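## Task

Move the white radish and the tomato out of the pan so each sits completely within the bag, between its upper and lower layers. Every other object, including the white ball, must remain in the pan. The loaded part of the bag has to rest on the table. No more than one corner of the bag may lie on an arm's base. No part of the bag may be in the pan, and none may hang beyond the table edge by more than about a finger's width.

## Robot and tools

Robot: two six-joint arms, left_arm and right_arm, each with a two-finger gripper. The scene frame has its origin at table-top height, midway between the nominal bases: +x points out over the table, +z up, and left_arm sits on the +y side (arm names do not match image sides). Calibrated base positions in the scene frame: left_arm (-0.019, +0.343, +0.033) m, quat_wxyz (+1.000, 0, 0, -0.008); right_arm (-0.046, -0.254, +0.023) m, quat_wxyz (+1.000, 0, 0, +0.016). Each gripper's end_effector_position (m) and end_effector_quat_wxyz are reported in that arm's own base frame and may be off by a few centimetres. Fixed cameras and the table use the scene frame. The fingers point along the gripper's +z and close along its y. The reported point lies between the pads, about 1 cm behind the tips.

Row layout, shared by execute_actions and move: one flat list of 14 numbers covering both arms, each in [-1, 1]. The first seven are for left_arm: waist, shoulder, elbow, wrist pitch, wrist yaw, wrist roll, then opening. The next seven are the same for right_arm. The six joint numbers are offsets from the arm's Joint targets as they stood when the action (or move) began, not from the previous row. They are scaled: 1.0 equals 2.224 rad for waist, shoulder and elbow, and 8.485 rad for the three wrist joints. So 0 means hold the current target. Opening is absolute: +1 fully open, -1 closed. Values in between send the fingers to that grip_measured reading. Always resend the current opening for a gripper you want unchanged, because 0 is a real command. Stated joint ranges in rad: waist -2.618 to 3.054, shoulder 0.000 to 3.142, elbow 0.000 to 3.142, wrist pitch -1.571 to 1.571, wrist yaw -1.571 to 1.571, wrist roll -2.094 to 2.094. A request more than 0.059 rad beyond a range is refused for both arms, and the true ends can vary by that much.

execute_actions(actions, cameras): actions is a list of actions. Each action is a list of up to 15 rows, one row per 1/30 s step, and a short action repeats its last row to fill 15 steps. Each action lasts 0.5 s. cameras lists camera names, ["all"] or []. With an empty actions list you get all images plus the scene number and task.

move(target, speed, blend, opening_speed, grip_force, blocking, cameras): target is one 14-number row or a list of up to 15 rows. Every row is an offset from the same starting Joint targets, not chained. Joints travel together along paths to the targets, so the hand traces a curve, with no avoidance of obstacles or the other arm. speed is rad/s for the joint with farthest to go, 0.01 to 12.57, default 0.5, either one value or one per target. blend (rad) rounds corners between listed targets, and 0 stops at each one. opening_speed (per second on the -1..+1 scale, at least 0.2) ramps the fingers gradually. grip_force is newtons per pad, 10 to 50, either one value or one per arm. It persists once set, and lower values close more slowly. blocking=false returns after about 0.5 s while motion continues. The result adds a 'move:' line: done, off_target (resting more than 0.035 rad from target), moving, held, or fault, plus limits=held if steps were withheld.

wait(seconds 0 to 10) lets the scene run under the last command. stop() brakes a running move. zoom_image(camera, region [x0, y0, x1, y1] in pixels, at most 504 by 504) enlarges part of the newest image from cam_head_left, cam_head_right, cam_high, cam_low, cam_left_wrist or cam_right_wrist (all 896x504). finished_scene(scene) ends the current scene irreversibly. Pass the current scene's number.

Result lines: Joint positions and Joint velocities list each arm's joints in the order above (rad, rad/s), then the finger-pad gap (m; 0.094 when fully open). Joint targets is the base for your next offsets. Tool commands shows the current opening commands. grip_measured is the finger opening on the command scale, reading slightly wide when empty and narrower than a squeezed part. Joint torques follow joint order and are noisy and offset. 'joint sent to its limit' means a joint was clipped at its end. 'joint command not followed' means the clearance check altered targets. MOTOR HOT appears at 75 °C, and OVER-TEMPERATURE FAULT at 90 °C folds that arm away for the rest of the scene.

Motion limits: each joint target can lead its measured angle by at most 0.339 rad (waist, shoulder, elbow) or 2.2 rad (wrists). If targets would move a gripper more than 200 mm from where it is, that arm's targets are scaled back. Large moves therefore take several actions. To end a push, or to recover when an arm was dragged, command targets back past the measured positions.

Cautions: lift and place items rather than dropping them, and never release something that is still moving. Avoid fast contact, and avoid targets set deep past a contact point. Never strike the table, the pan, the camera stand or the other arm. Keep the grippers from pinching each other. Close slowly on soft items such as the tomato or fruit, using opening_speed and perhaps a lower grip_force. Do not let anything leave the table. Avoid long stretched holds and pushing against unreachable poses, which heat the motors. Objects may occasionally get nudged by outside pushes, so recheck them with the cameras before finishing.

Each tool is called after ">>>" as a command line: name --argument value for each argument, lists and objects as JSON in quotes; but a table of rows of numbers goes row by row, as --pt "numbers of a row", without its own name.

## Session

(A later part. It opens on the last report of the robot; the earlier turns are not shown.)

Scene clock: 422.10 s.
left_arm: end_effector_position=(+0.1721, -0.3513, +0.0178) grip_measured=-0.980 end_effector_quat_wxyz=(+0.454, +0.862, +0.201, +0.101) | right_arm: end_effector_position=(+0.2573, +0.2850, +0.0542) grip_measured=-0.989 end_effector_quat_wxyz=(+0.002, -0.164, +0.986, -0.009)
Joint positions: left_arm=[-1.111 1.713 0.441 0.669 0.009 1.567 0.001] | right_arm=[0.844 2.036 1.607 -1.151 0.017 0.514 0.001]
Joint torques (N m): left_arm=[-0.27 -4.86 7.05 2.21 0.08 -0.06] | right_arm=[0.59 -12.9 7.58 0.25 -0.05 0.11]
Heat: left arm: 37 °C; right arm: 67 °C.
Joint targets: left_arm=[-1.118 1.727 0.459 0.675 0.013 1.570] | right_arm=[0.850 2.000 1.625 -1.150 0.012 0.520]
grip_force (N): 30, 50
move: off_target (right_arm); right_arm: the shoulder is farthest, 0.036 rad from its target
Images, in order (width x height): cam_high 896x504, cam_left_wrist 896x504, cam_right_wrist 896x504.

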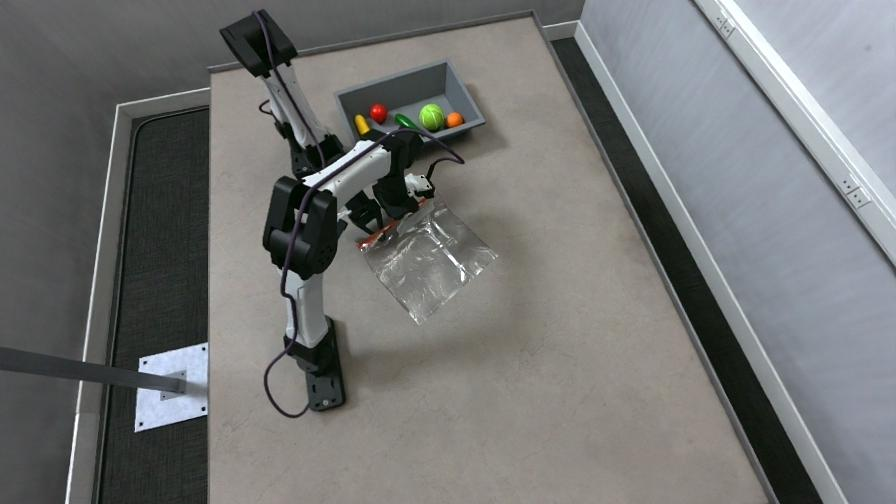

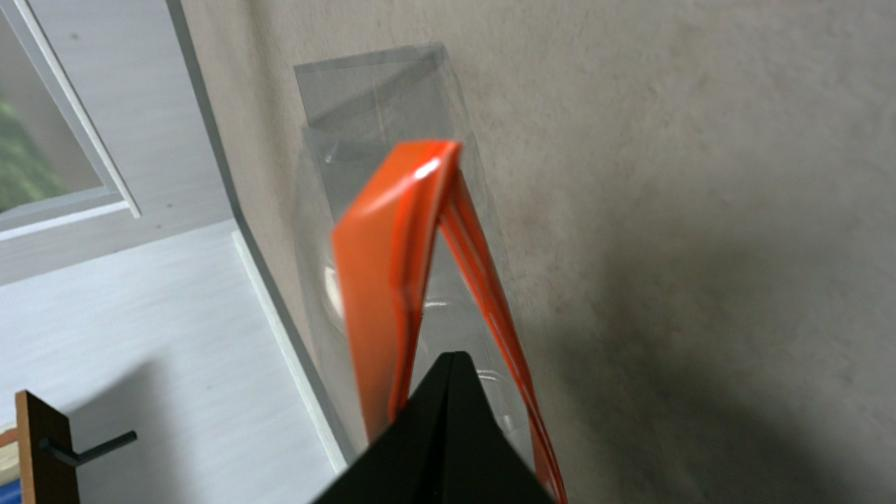

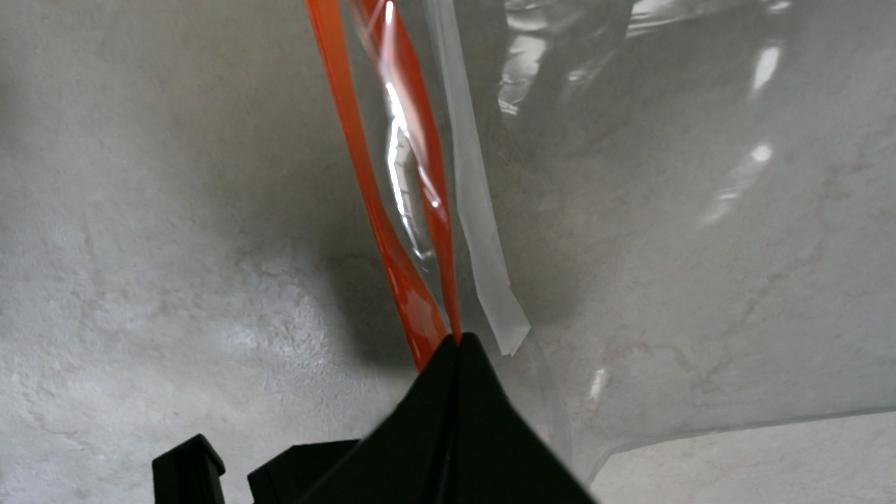

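>>> move --pt "0 0.072 -0.0265 0.0215 0 0 -1 0 0 0 0 0 0 -1" --pt "0 0.0144 -0.1268 0.0356 0 0 -1 0 0 0 0 0 0 -1" --speed 0.15 --cameras '["cam_left_wrist","cam_high","cam_right_wrist","cam_head_left"]'

>>> zoom_image --camera "cam_high" --region '[335, 180, 435, 280]'

>>> zoom_image --camera "cam_head_left" --region '[320, 260, 480, 400]'

Scene clock: 426.17 s.
left_arm: end_effector_position=(+0.1454, -0.2974, -0.0180) grip_measured=-0.980 end_effector_quat_wxyz=(+0.448, +0.865, +0.202, +0.100) | right_arm: end_effector_position=(+0.2573, +0.2850, +0.0542) grip_measured=-0.989 end_effector_quat_wxyz=(+0.002, -0.164, +0.986, -0.009)
Joint positions: left_arm=[-1.111 1.778 0.185 0.975 0.009 1.567 0.001] | right_arm=[0.844 2.036 1.607 -1.151 0.017 0.514 0.001]
Joint torques (N m): left_arm=[-0.31 -6.28 2.48 2.15 0.09 -0.07] | right_arm=[0.61 -12.93 7.58 0.26 -0.04 0.12]
Heat: left arm: 37 °C; right arm: 67 °C.
Joint targets: left_arm=[-1.118 1.759 0.177 0.977 0.013 1.570] | right_arm=[0.850 2.000 1.625 -1.150 0.012 0.520]
grip_force (N): 30, 50
move: off_target (right_arm); right_arm: the shoulder is farthest, 0.036 rad from its target
Images, in order (width x height): cam_head_left 896x504, cam_high 896x504, cam_left_wrist 896x504, cam_right_wrist 896x504.

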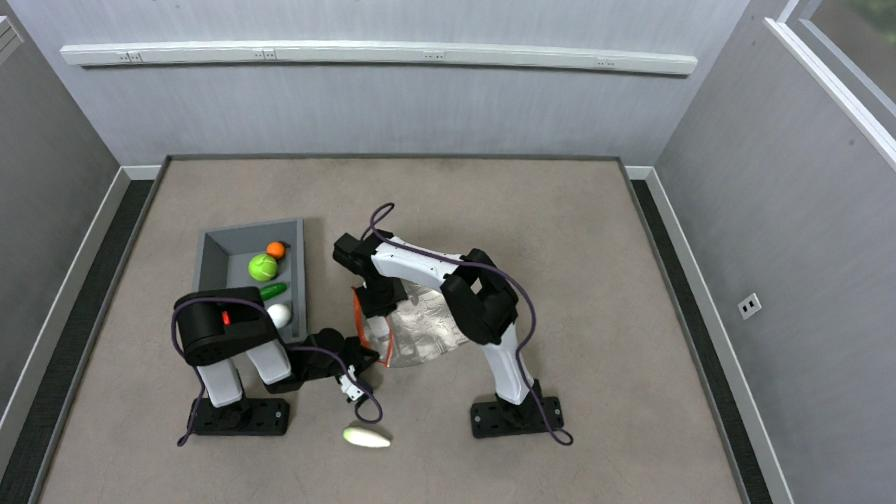

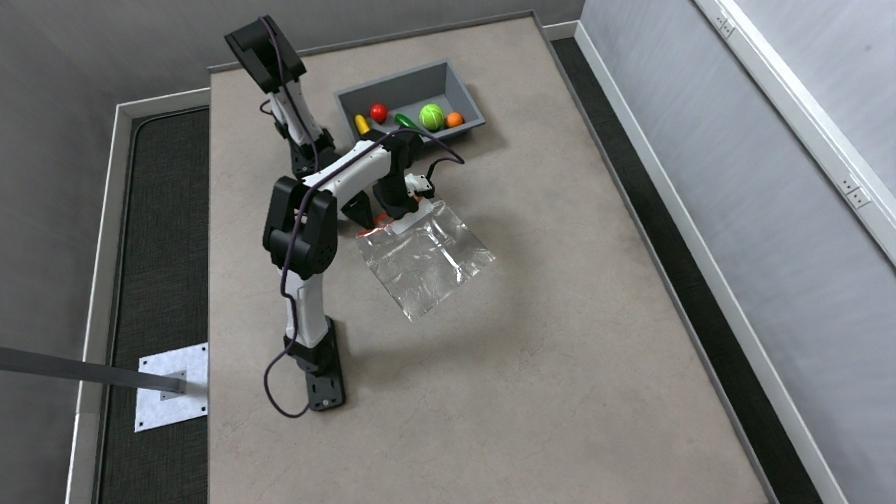

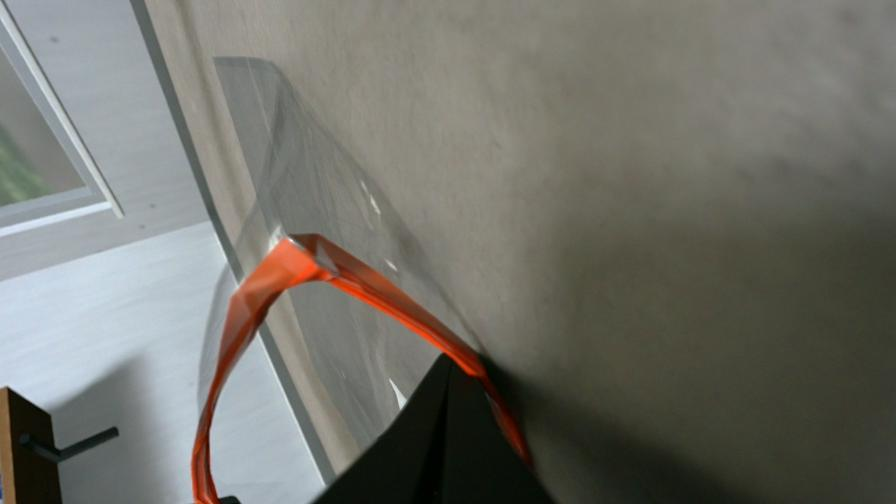

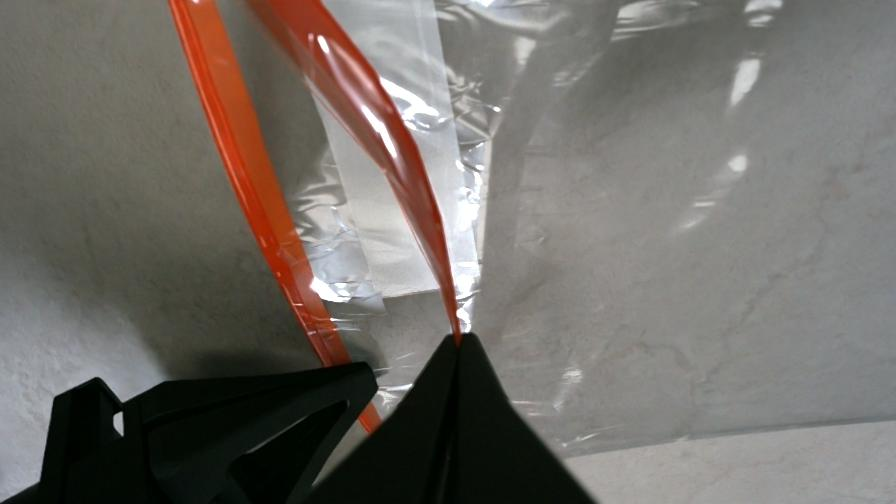

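Scaled by 5.040 from the camera's 896x504 image, which has a finer 1280x720 frame.

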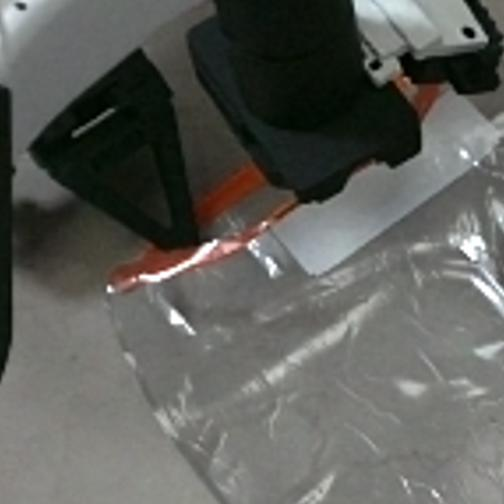

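Scaled by 3.150 from the camera's 896x504 image, which has a finer 1280x720 frame.

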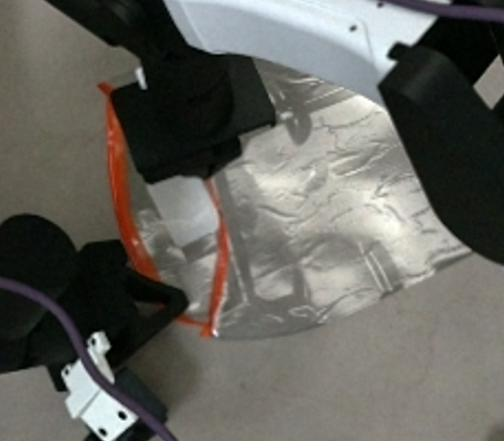

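>>> move --pt "0 -0.0926 -0.0337 -0.016 0 0 -1 0 0 0 0 0 0 -1" --pt "0 -0.2729 0.1093 -0.1214 0 0 -1 0 0 0 0 0 0 -1" --speed 0.2 --cameras '["cam_left_wrist","cam_high","cam_right_wrist","cam_head_left"]'

>>> zoom_image --camera "cam_high" --region '[335, 180, 435, 280]'

>>> zoom_image --camera "cam_head_left" --region '[320, 260, 480, 400]'

Scene clock: 433.47 s.
left_arm: end_effector_position=(+0.1344, -0.2751, +0.0510) grip_measured=-0.980 end_effector_quat_wxyz=(+0.366, +0.903, +0.211, +0.081) | right_arm: end_effector_position=(+0.2573, +0.2850, +0.0542) grip_measured=-0.989 end_effector_quat_wxyz=(+0.002, -0.164, +0.986, -0.009)
Joint positions: left_arm=[-1.111 1.165 0.399 -0.036 0.009 1.567 0.001] | right_arm=[0.844 2.036 1.607 -1.151 0.017 0.514 0.001]
Joint torques (N m): left_arm=[-0.28 -3.86 9.46 1.7 0.1 -0.06] | right_arm=[0.61 -12.92 7.6 0.26 -0.04 0.12]
Heat: left arm: 37 °C; right arm: 68 °C.
Joint targets: left_arm=[-1.118 1.152 0.420 -0.053 0.013 1.570] | right_arm=[0.850 2.000 1.625 -1.150 0.012 0.520]
grip_force (N): 30, 50
move: off_target (right_arm); right_arm: the shoulder is farthest, 0.036 rad from its target
Images, in order (width x height): cam_head_left 896x504, cam_high 896x504, cam_left_wrist 896x504, cam_right_wrist 896x504.

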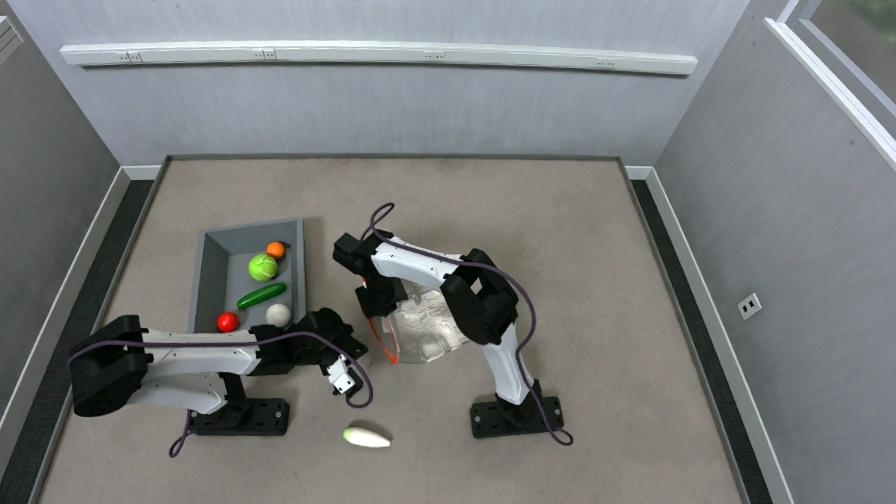

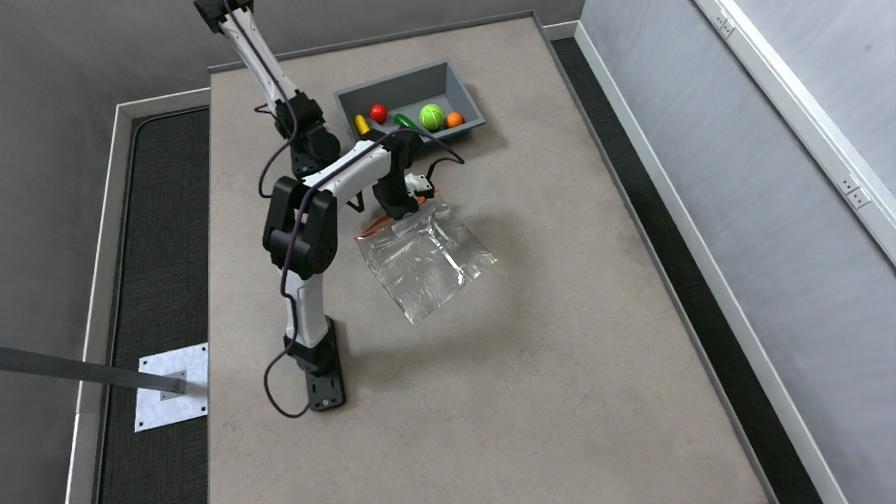

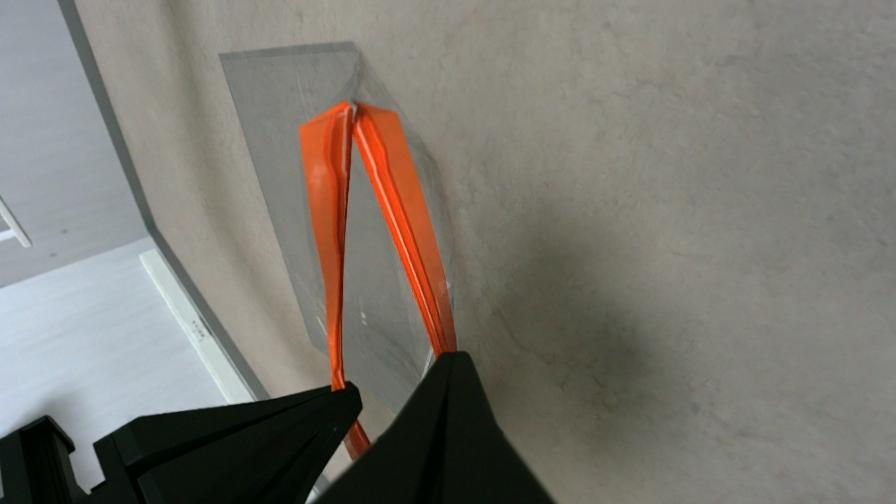

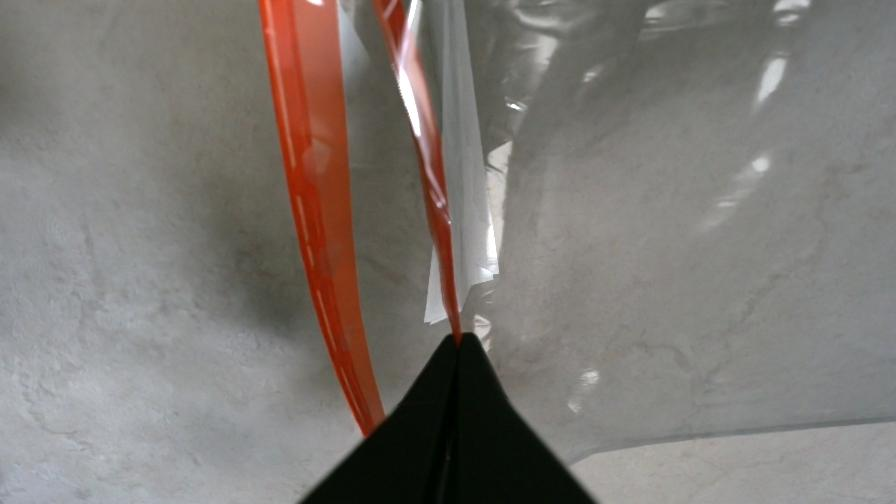

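Scaled by 5.040 from the camera's 896x504 image, which has a finer 1280x720 frame.

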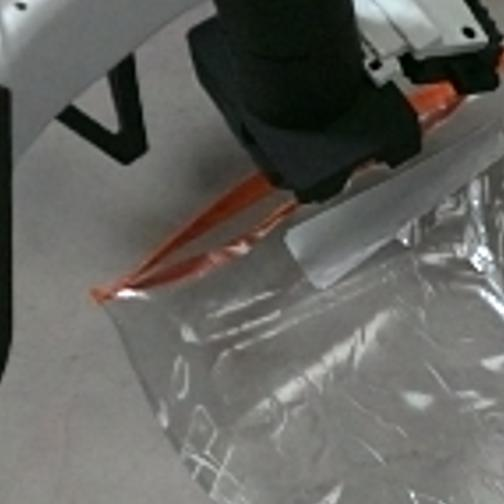

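Scaled by 3.150 from the camera's 896x504 image, which has a finer 1280x720 frame.

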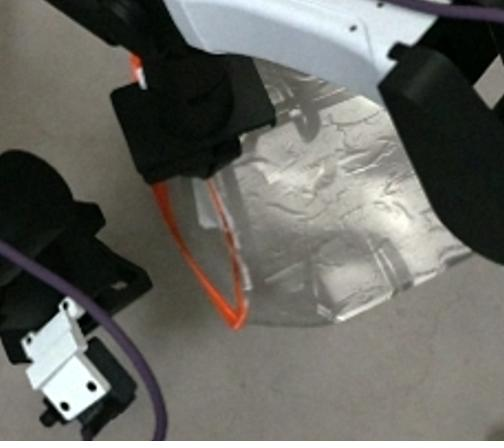

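>>> move --pt "-0.2752 -0.0683 -0.0351 -0.0293 0 -0.185 0.2 0 0 0 0 0 0 -1" --pt "-0.2752 0.0182 -0.0976 0.0095 0 -0.185 0.2 0 0 0 0 0 0 -1" --pt "-0.2752 0.0182 -0.0976 0.0095 0 -0.185 -0.5 0 0 0 0 0 0 -1" --speed '[0.7,0.25,0.25]' --opening_speed 0.8 --cameras '["cam_left_wrist"]'

Scene clock: 441.50 s.
left_arm: end_effector_position=(-0.0399, -0.2492, -0.0122) grip_measured=-0.406 end_effector_quat_wxyz=(+0.197, +0.728, +0.614, -0.233) | right_arm: end_effector_position=(+0.2573, +0.2850, +0.0542) grip_measured=-0.989 end_effector_quat_wxyz=(+0.002, -0.164, +0.986, -0.009)
Joint positions: left_arm=[-1.723 1.185 0.213 0.021 0.009 0.013 0.028] | right_arm=[0.844 2.036 1.607 -1.151 0.017 0.514 0.001]
Joint torques (N m): left_arm=[-0.24 -1.59 5.48 1.8 0.05 -0.16] | right_arm=[0.62 -12.92 7.61 0.26 -0.04 0.11]
Heat: left arm: 36 °C; right arm: 68 °C.
Joint targets: left_arm=[-1.730 1.193 0.203 0.028 0.013 0.001] | right_arm=[0.850 2.000 1.625 -1.150 0.012 0.520]
grip_force (N): 30, 50
move: off_target (right_arm); right_arm: the shoulder is farthest, 0.036 rad from its target
Images, in order (width x height): cam_left_wrist 896x504.

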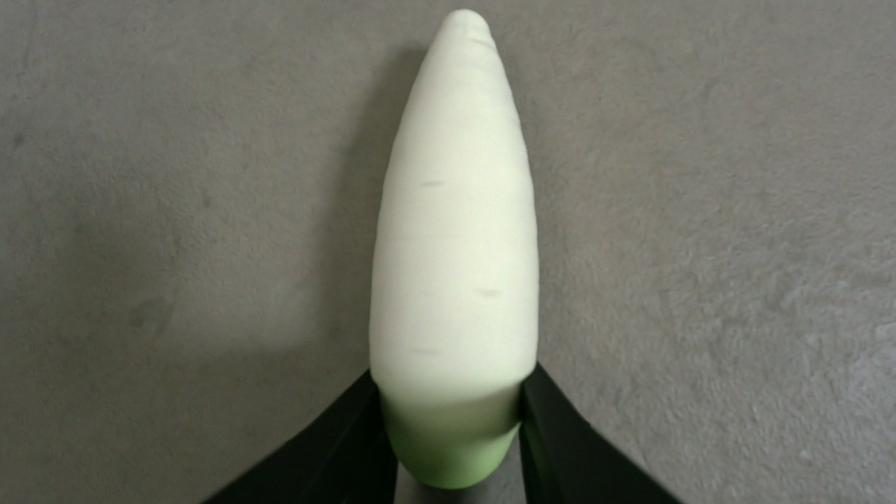

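>>> move --pt "0 -0.0868 0.0625 -0.0389 0 0 -0.5 0 0 0 0 0 0 -1" --pt "0.2752 -0.0222 0.1514 -0.0658 0 0 -0.5 0 0 0 0 0 0 -1" --speed '[0.3,0.5]' --blend 0.02 --cameras '["cam_left_wrist","cam_high","cam_low","cam_head_left"]'

>>> zoom_image --camera "cam_head_left" --region '[320, 260, 480, 400]'

>>> zoom_image --camera "cam_low" --region '[470, 260, 570, 320]'

Scene clock: 445.00 s.
left_arm: end_effector_position=(+0.1059, -0.2242, +0.0354) grip_measured=-0.412 end_effector_quat_wxyz=(+0.182, +0.526, +0.822, -0.118) | right_arm: end_effector_position=(+0.2573, +0.2850, +0.0542) grip_measured=-0.989 end_effector_quat_wxyz=(+0.002, -0.164, +0.986, -0.009)
Joint positions: left_arm=[-1.124 1.134 0.518 -0.517 0.009 0.012 0.028] | right_arm=[0.844 2.036 1.607 -1.151 0.017 0.514 0.001]
Joint torques (N m): left_arm=[0.68 -1.92 9.57 1.27 0.05 -0.15] | right_arm=[0.59 -12.92 7.61 0.25 -0.04 0.11]
Heat: left arm: 36 °C; right arm: 68 °C.
Joint targets: left_arm=[-1.118 1.144 0.539 -0.530 0.013 0.000] | right_arm=[0.850 2.000 1.625 -1.150 0.012 0.520]
grip_force (N): 30, 50
move: off_target (right_arm); right_arm: the shoulder is farthest, 0.036 rad from its target
Images, in order (width x height): cam_head_left 896x504, cam_high 896x504, cam_low 896x504, cam_left_wrist 896x504.

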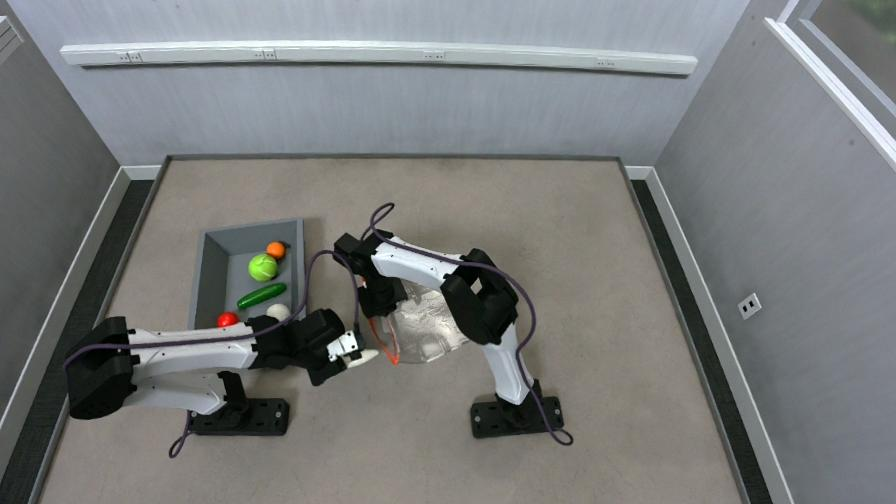

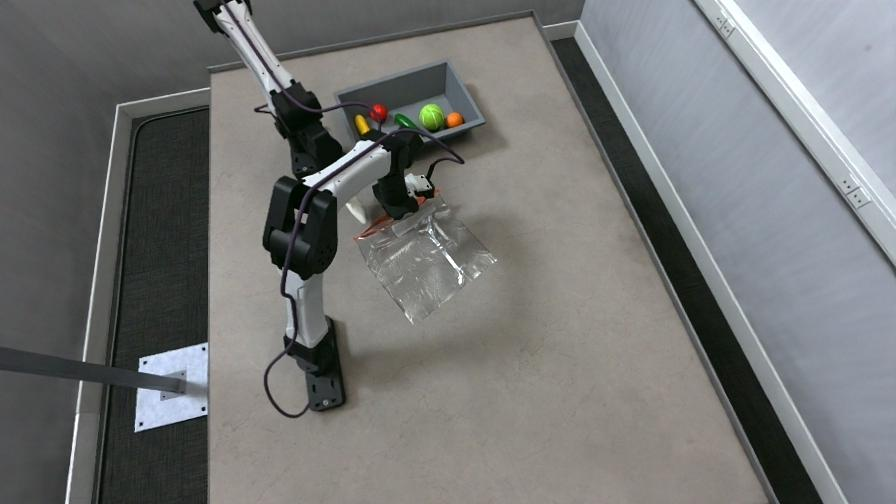

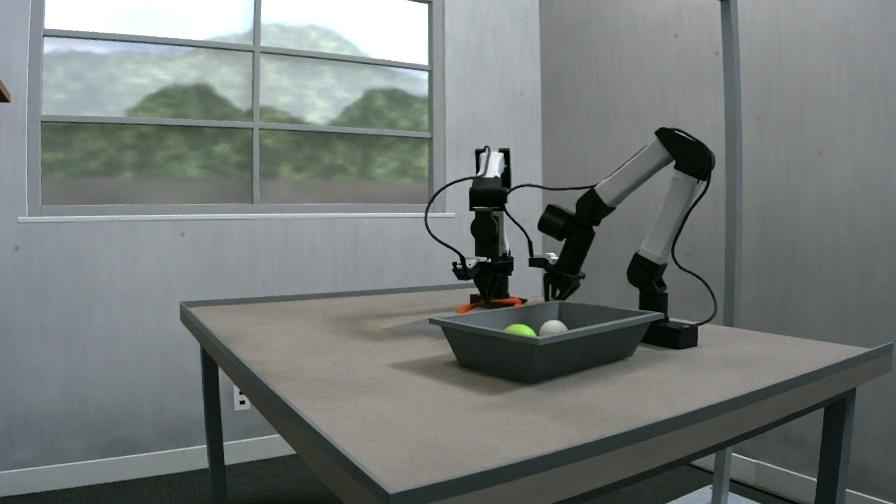

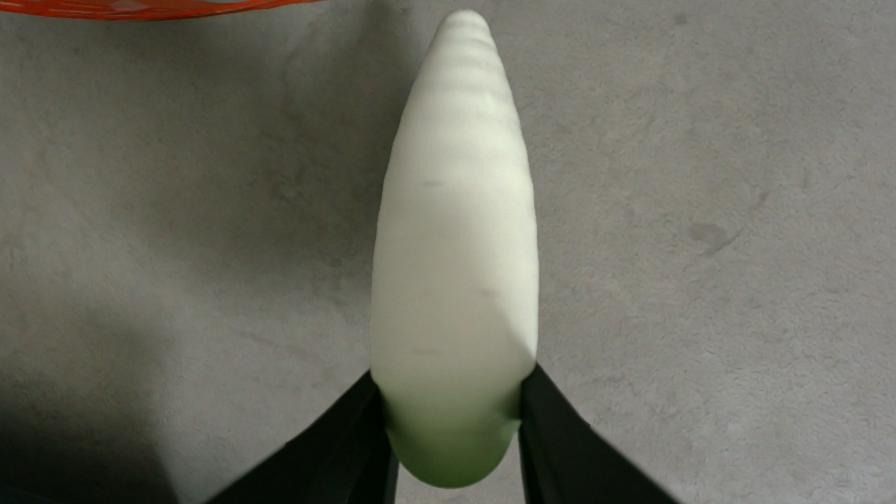

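Scaled by 3.150 from the camera's 896x504 image, which has a finer 1280x720 frame.

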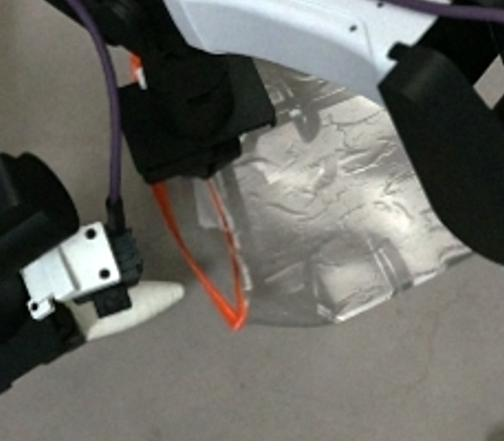

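Scaled by 5.040 from the camera's 896x504 image, which has a finer 1280x720 frame.

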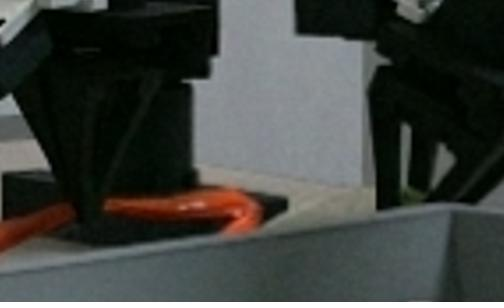

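>>> move --target '[0,0.0418,0.0285,0.0036,0,0,-0.5,0,0,0,0,0,0,-1]' --speed 0.15 --cameras '["cam_left_wrist","cam_high","cam_head_left"]'

>>> zoom_image --camera "cam_head_left" --region '[360, 300, 420, 380]'

>>> zoom_image --camera "cam_left_wrist" --region '[200, 0, 600, 200]'

>>> zoom_image --camera "cam_high" --region '[335, 180, 405, 250]'

Scene clock: 446.40 s.
left_arm: end_effector_position=(+0.1123, -0.2377, +0.0356) grip_measured=-0.412 end_effector_quat_wxyz=(+0.173, +0.527, +0.824, -0.113) | right_arm: end_effector_position=(+0.2573, +0.2850, +0.0542) grip_measured=-0.989 end_effector_quat_wxyz=(+0.002, -0.164, +0.986, -0.009)
Joint positions: left_arm=[-1.124 1.227 0.581 -0.509 0.009 0.012 0.028] | right_arm=[0.844 2.036 1.607 -1.151 0.017 0.514 0.001]
Joint torques (N m): left_arm=[0.7 -2.52 9.47 1.46 0.06 -0.16] | right_arm=[0.59 -12.92 7.58 0.26 -0.04 0.12]
Heat: left arm: 36 °C; right arm: 68 °C.
Joint targets: left_arm=[-1.118 1.237 0.603 -0.500 0.013 0.000] | right_arm=[0.850 2.000 1.625 -1.150 0.012 0.520]
grip_force (N): 30, 50
move: off_target (right_arm); right_arm: the shoulder is farthest, 0.036 rad from its target
Images, in order (width x height): cam_head_left 896x504, cam_high 896x504, cam_left_wrist 896x504.

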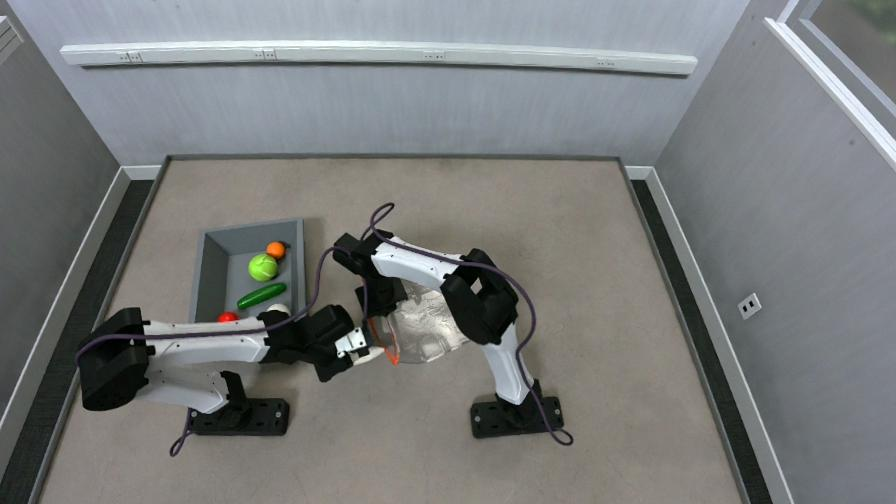

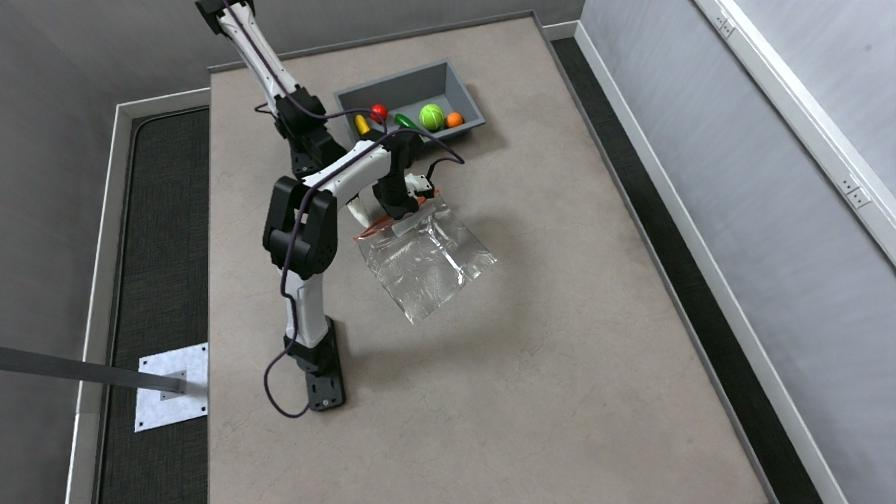

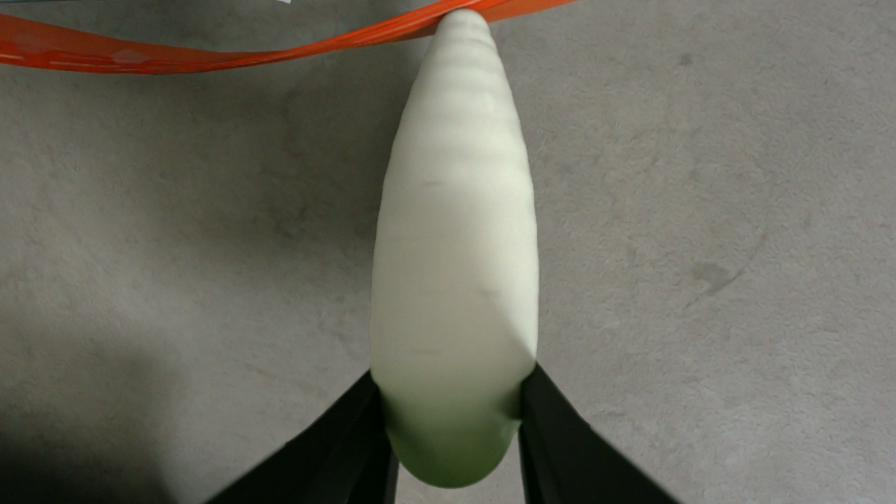

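Scaled by 6.300 from the camera's 896x504 image, which has a finer 1280x720 frame.

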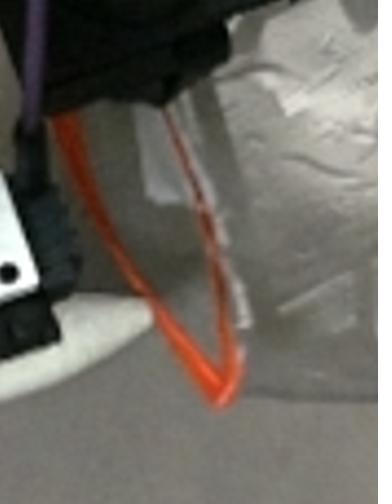

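Scaled by 1.260 from the camera's 896x504 image, which has a finer 1280x720 frame.

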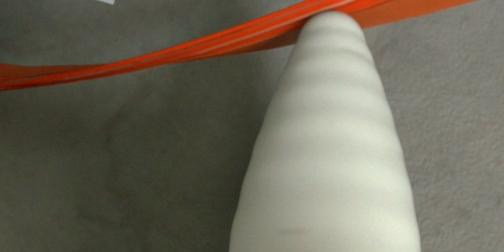

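Scaled by 7.200 from the camera's 896x504 image, which has a finer 1280x720 frame.

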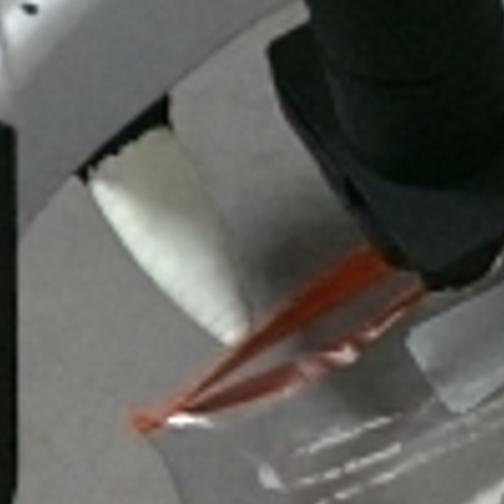

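>>> move --pt "0.018 -0.0247 0.0067 -0.0066 0 0 -0.5 0 0 0 0 0 0 -1" --pt "0.018 0.0765 0.0606 0.0042 0 0 -0.5 0 0 0 0 0 0 -1" --speed 0.12 --cameras '["cam_left_wrist","cam_high","cam_head_left","cam_right_wrist"]'

>>> zoom_image --camera "cam_head_left" --region '[360, 300, 420, 380]'

>>> zoom_image --camera "cam_high" --region '[335, 180, 405, 250]'

Scene clock: 450.10 s.
left_arm: end_effector_position=(+0.1401, -0.2679, +0.0393) grip_measured=-0.412 end_effector_quat_wxyz=(+0.176, +0.510, +0.835, -0.109) | right_arm: end_effector_position=(+0.2573, +0.2850, +0.0542) grip_measured=-0.989 end_effector_quat_wxyz=(+0.002, -0.164, +0.986, -0.009)
Joint positions: left_arm=[-1.084 1.395 0.715 -0.474 0.009 0.012 0.028] | right_arm=[0.844 2.036 1.607 -1.151 0.017 0.514 0.001]
Joint torques (N m): left_arm=[0.72 -3.79 9.4 1.43 0.05 -0.15] | right_arm=[0.59 -12.9 7.6 0.26 -0.04 0.11]
Heat: left arm: 36 °C; right arm: 68 °C.
Joint targets: left_arm=[-1.078 1.407 0.737 -0.465 0.013 0.000] | right_arm=[0.850 2.000 1.625 -1.150 0.012 0.520]
grip_force (N): 30, 50
move: off_target (right_arm); right_arm: the shoulder is farthest, 0.036 rad from its target
Images, in order (width x height): cam_head_left 896x504, cam_high 896x504, cam_left_wrist 896x504, cam_right_wrist 896x504.

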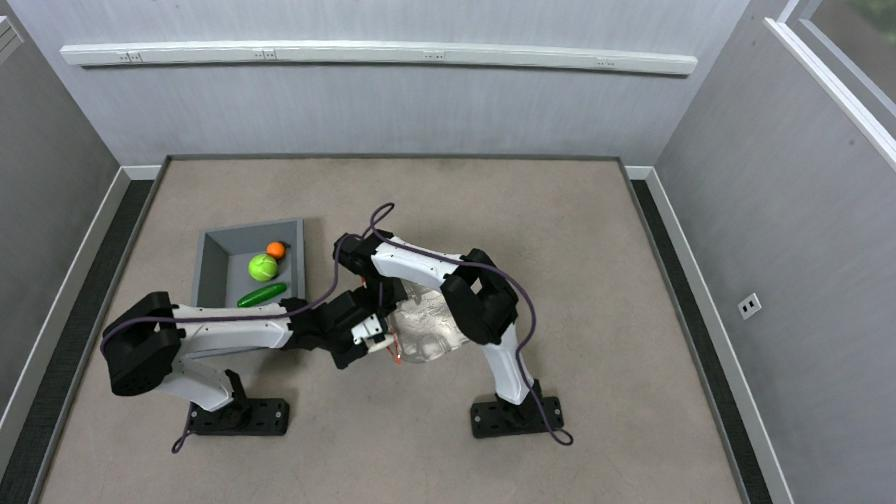

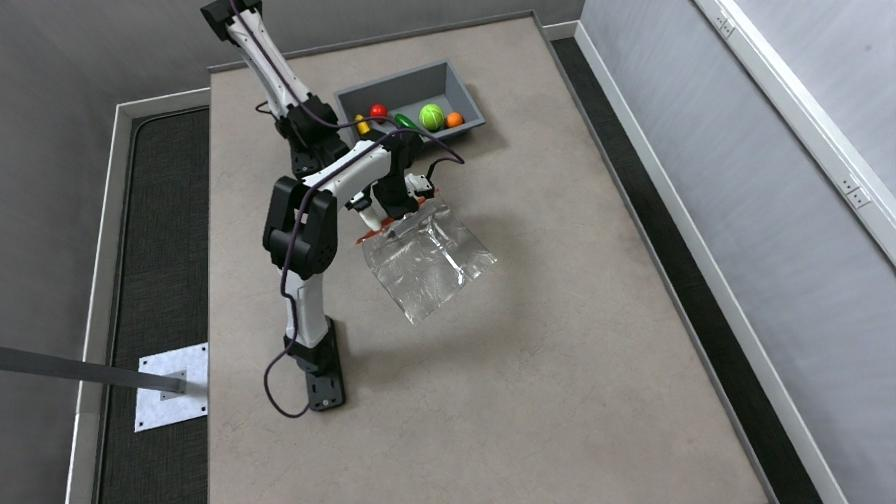

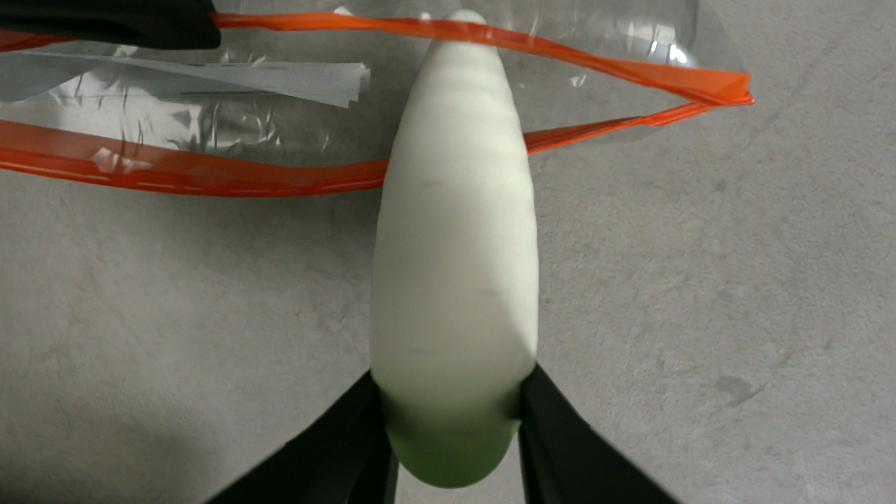

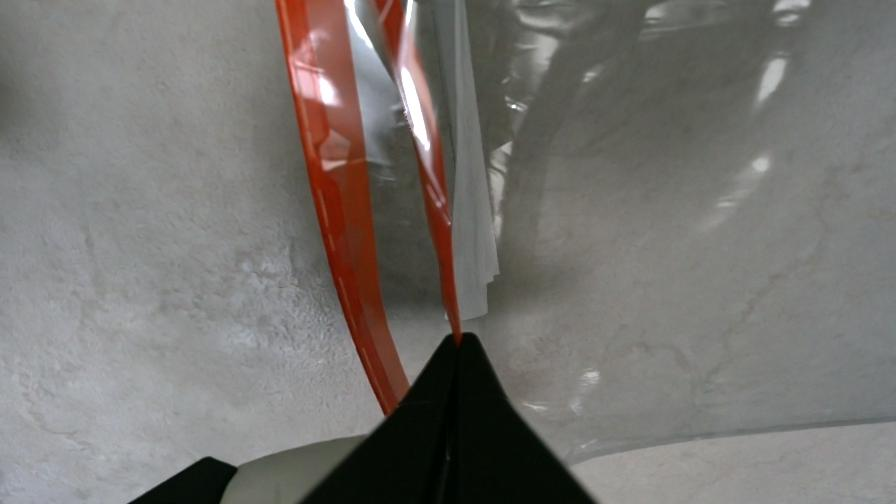

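Scaled by 6.300 from the camera's 896x504 image, which has a finer 1280x720 frame.

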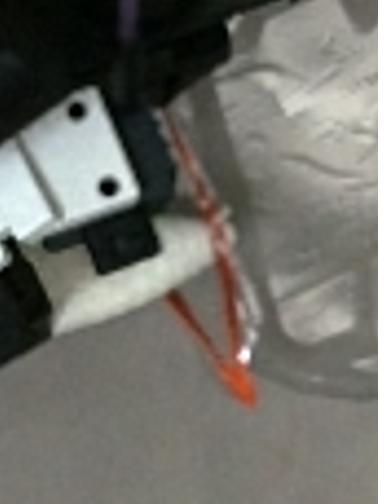

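Scaled by 7.200 from the camera's 896x504 image, which has a finer 1280x720 frame.

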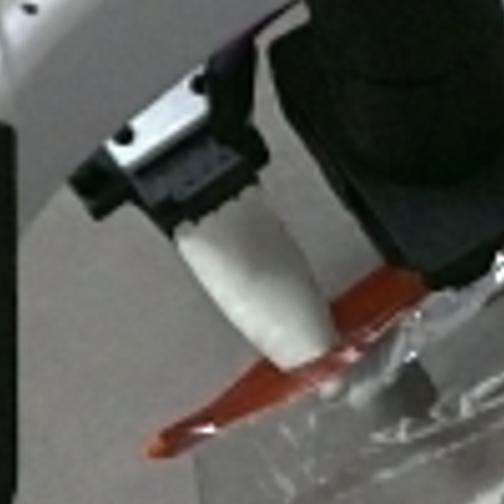

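>>> move --target '[0,0.0596,0.018,0.011,0,0,-0.5,0,0,0,0,0,0,-1]' --speed 0.1 --cameras '["cam_left_wrist","cam_high","cam_head_left","cam_right_wrist"]'

>>> zoom_image --camera "cam_high" --region '[335, 180, 405, 250]'

Scene clock: 452.30 s.
left_arm: end_effector_position=(+0.1515, -0.2895, +0.0231) grip_measured=-0.412 end_effector_quat_wxyz=(+0.177, +0.510, +0.834, -0.110) | right_arm: end_effector_position=(+0.2573, +0.2850, +0.0542) grip_measured=-0.989 end_effector_quat_wxyz=(+0.002, -0.164, +0.986, -0.009)
Joint positions: left_arm=[-1.084 1.526 0.755 -0.381 0.009 0.012 0.028] | right_arm=[0.844 2.036 1.607 -1.151 0.017 0.514 0.001]
Joint torques (N m): left_arm=[0.72 -4.63 9.09 1.44 0.07 -0.14] | right_arm=[0.61 -12.92 7.62 0.26 -0.05 0.12]
Heat: left arm: 36 °C; right arm: 69 °C.
Joint targets: left_arm=[-1.078 1.539 0.777 -0.371 0.013 0.000] | right_arm=[0.850 2.000 1.625 -1.150 0.012 0.520]
grip_force (N): 30, 50
move: off_target (right_arm); right_arm: the shoulder is farthest, 0.036 rad from its target
Images, in order (width x height): cam_head_left 896x504, cam_high 896x504, cam_left_wrist 896x504, cam_right_wrist 896x504.

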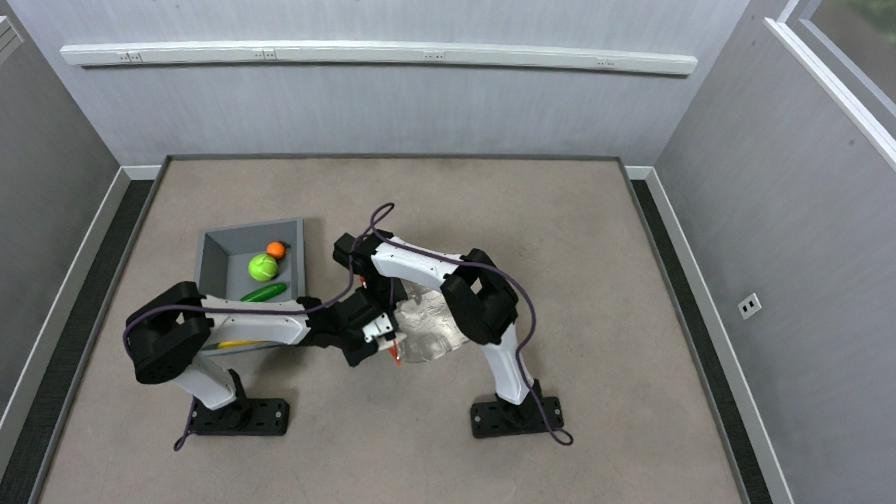

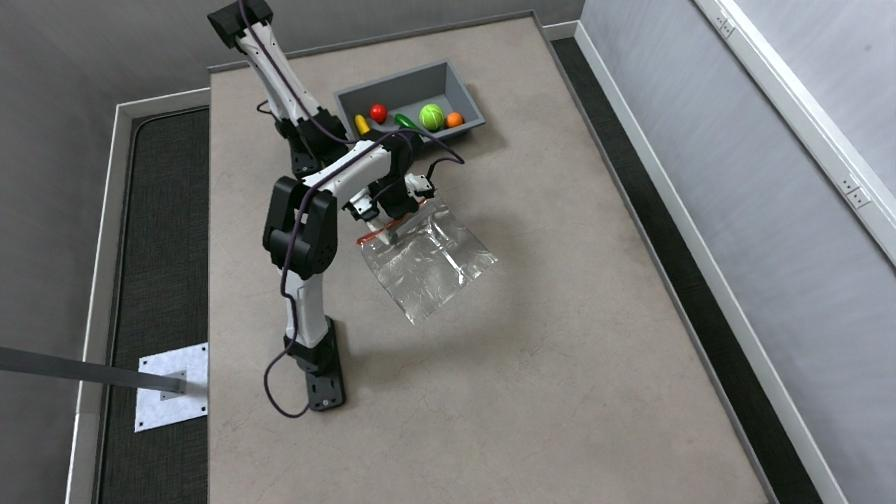

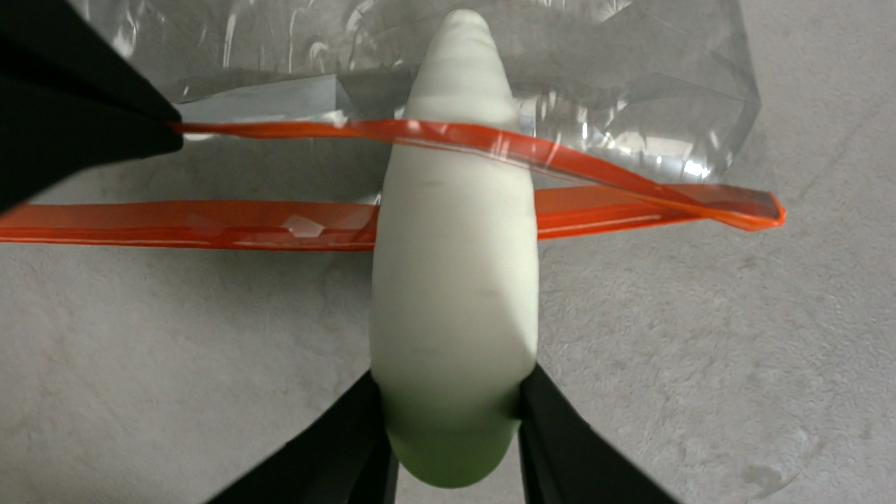

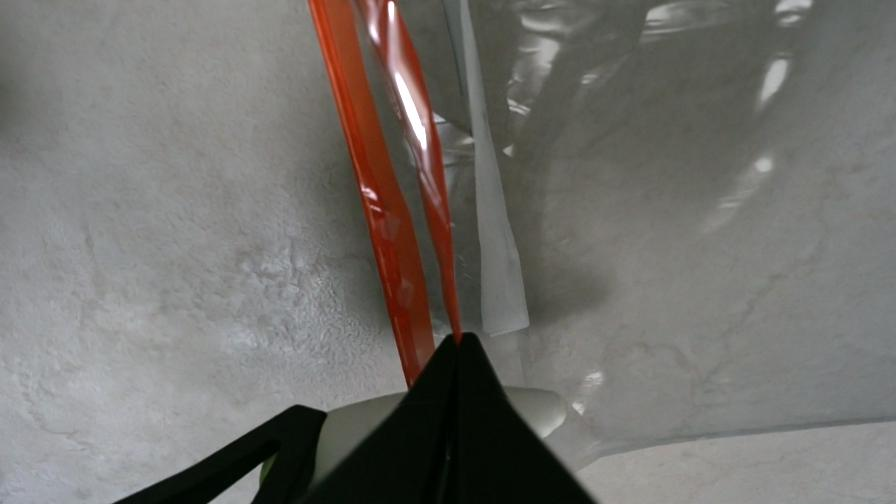

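Scaled by 7.200 from the camera's 896x504 image, which has a finer 1280x720 frame.

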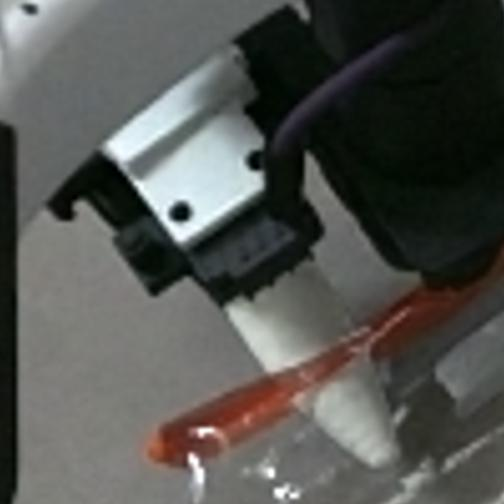

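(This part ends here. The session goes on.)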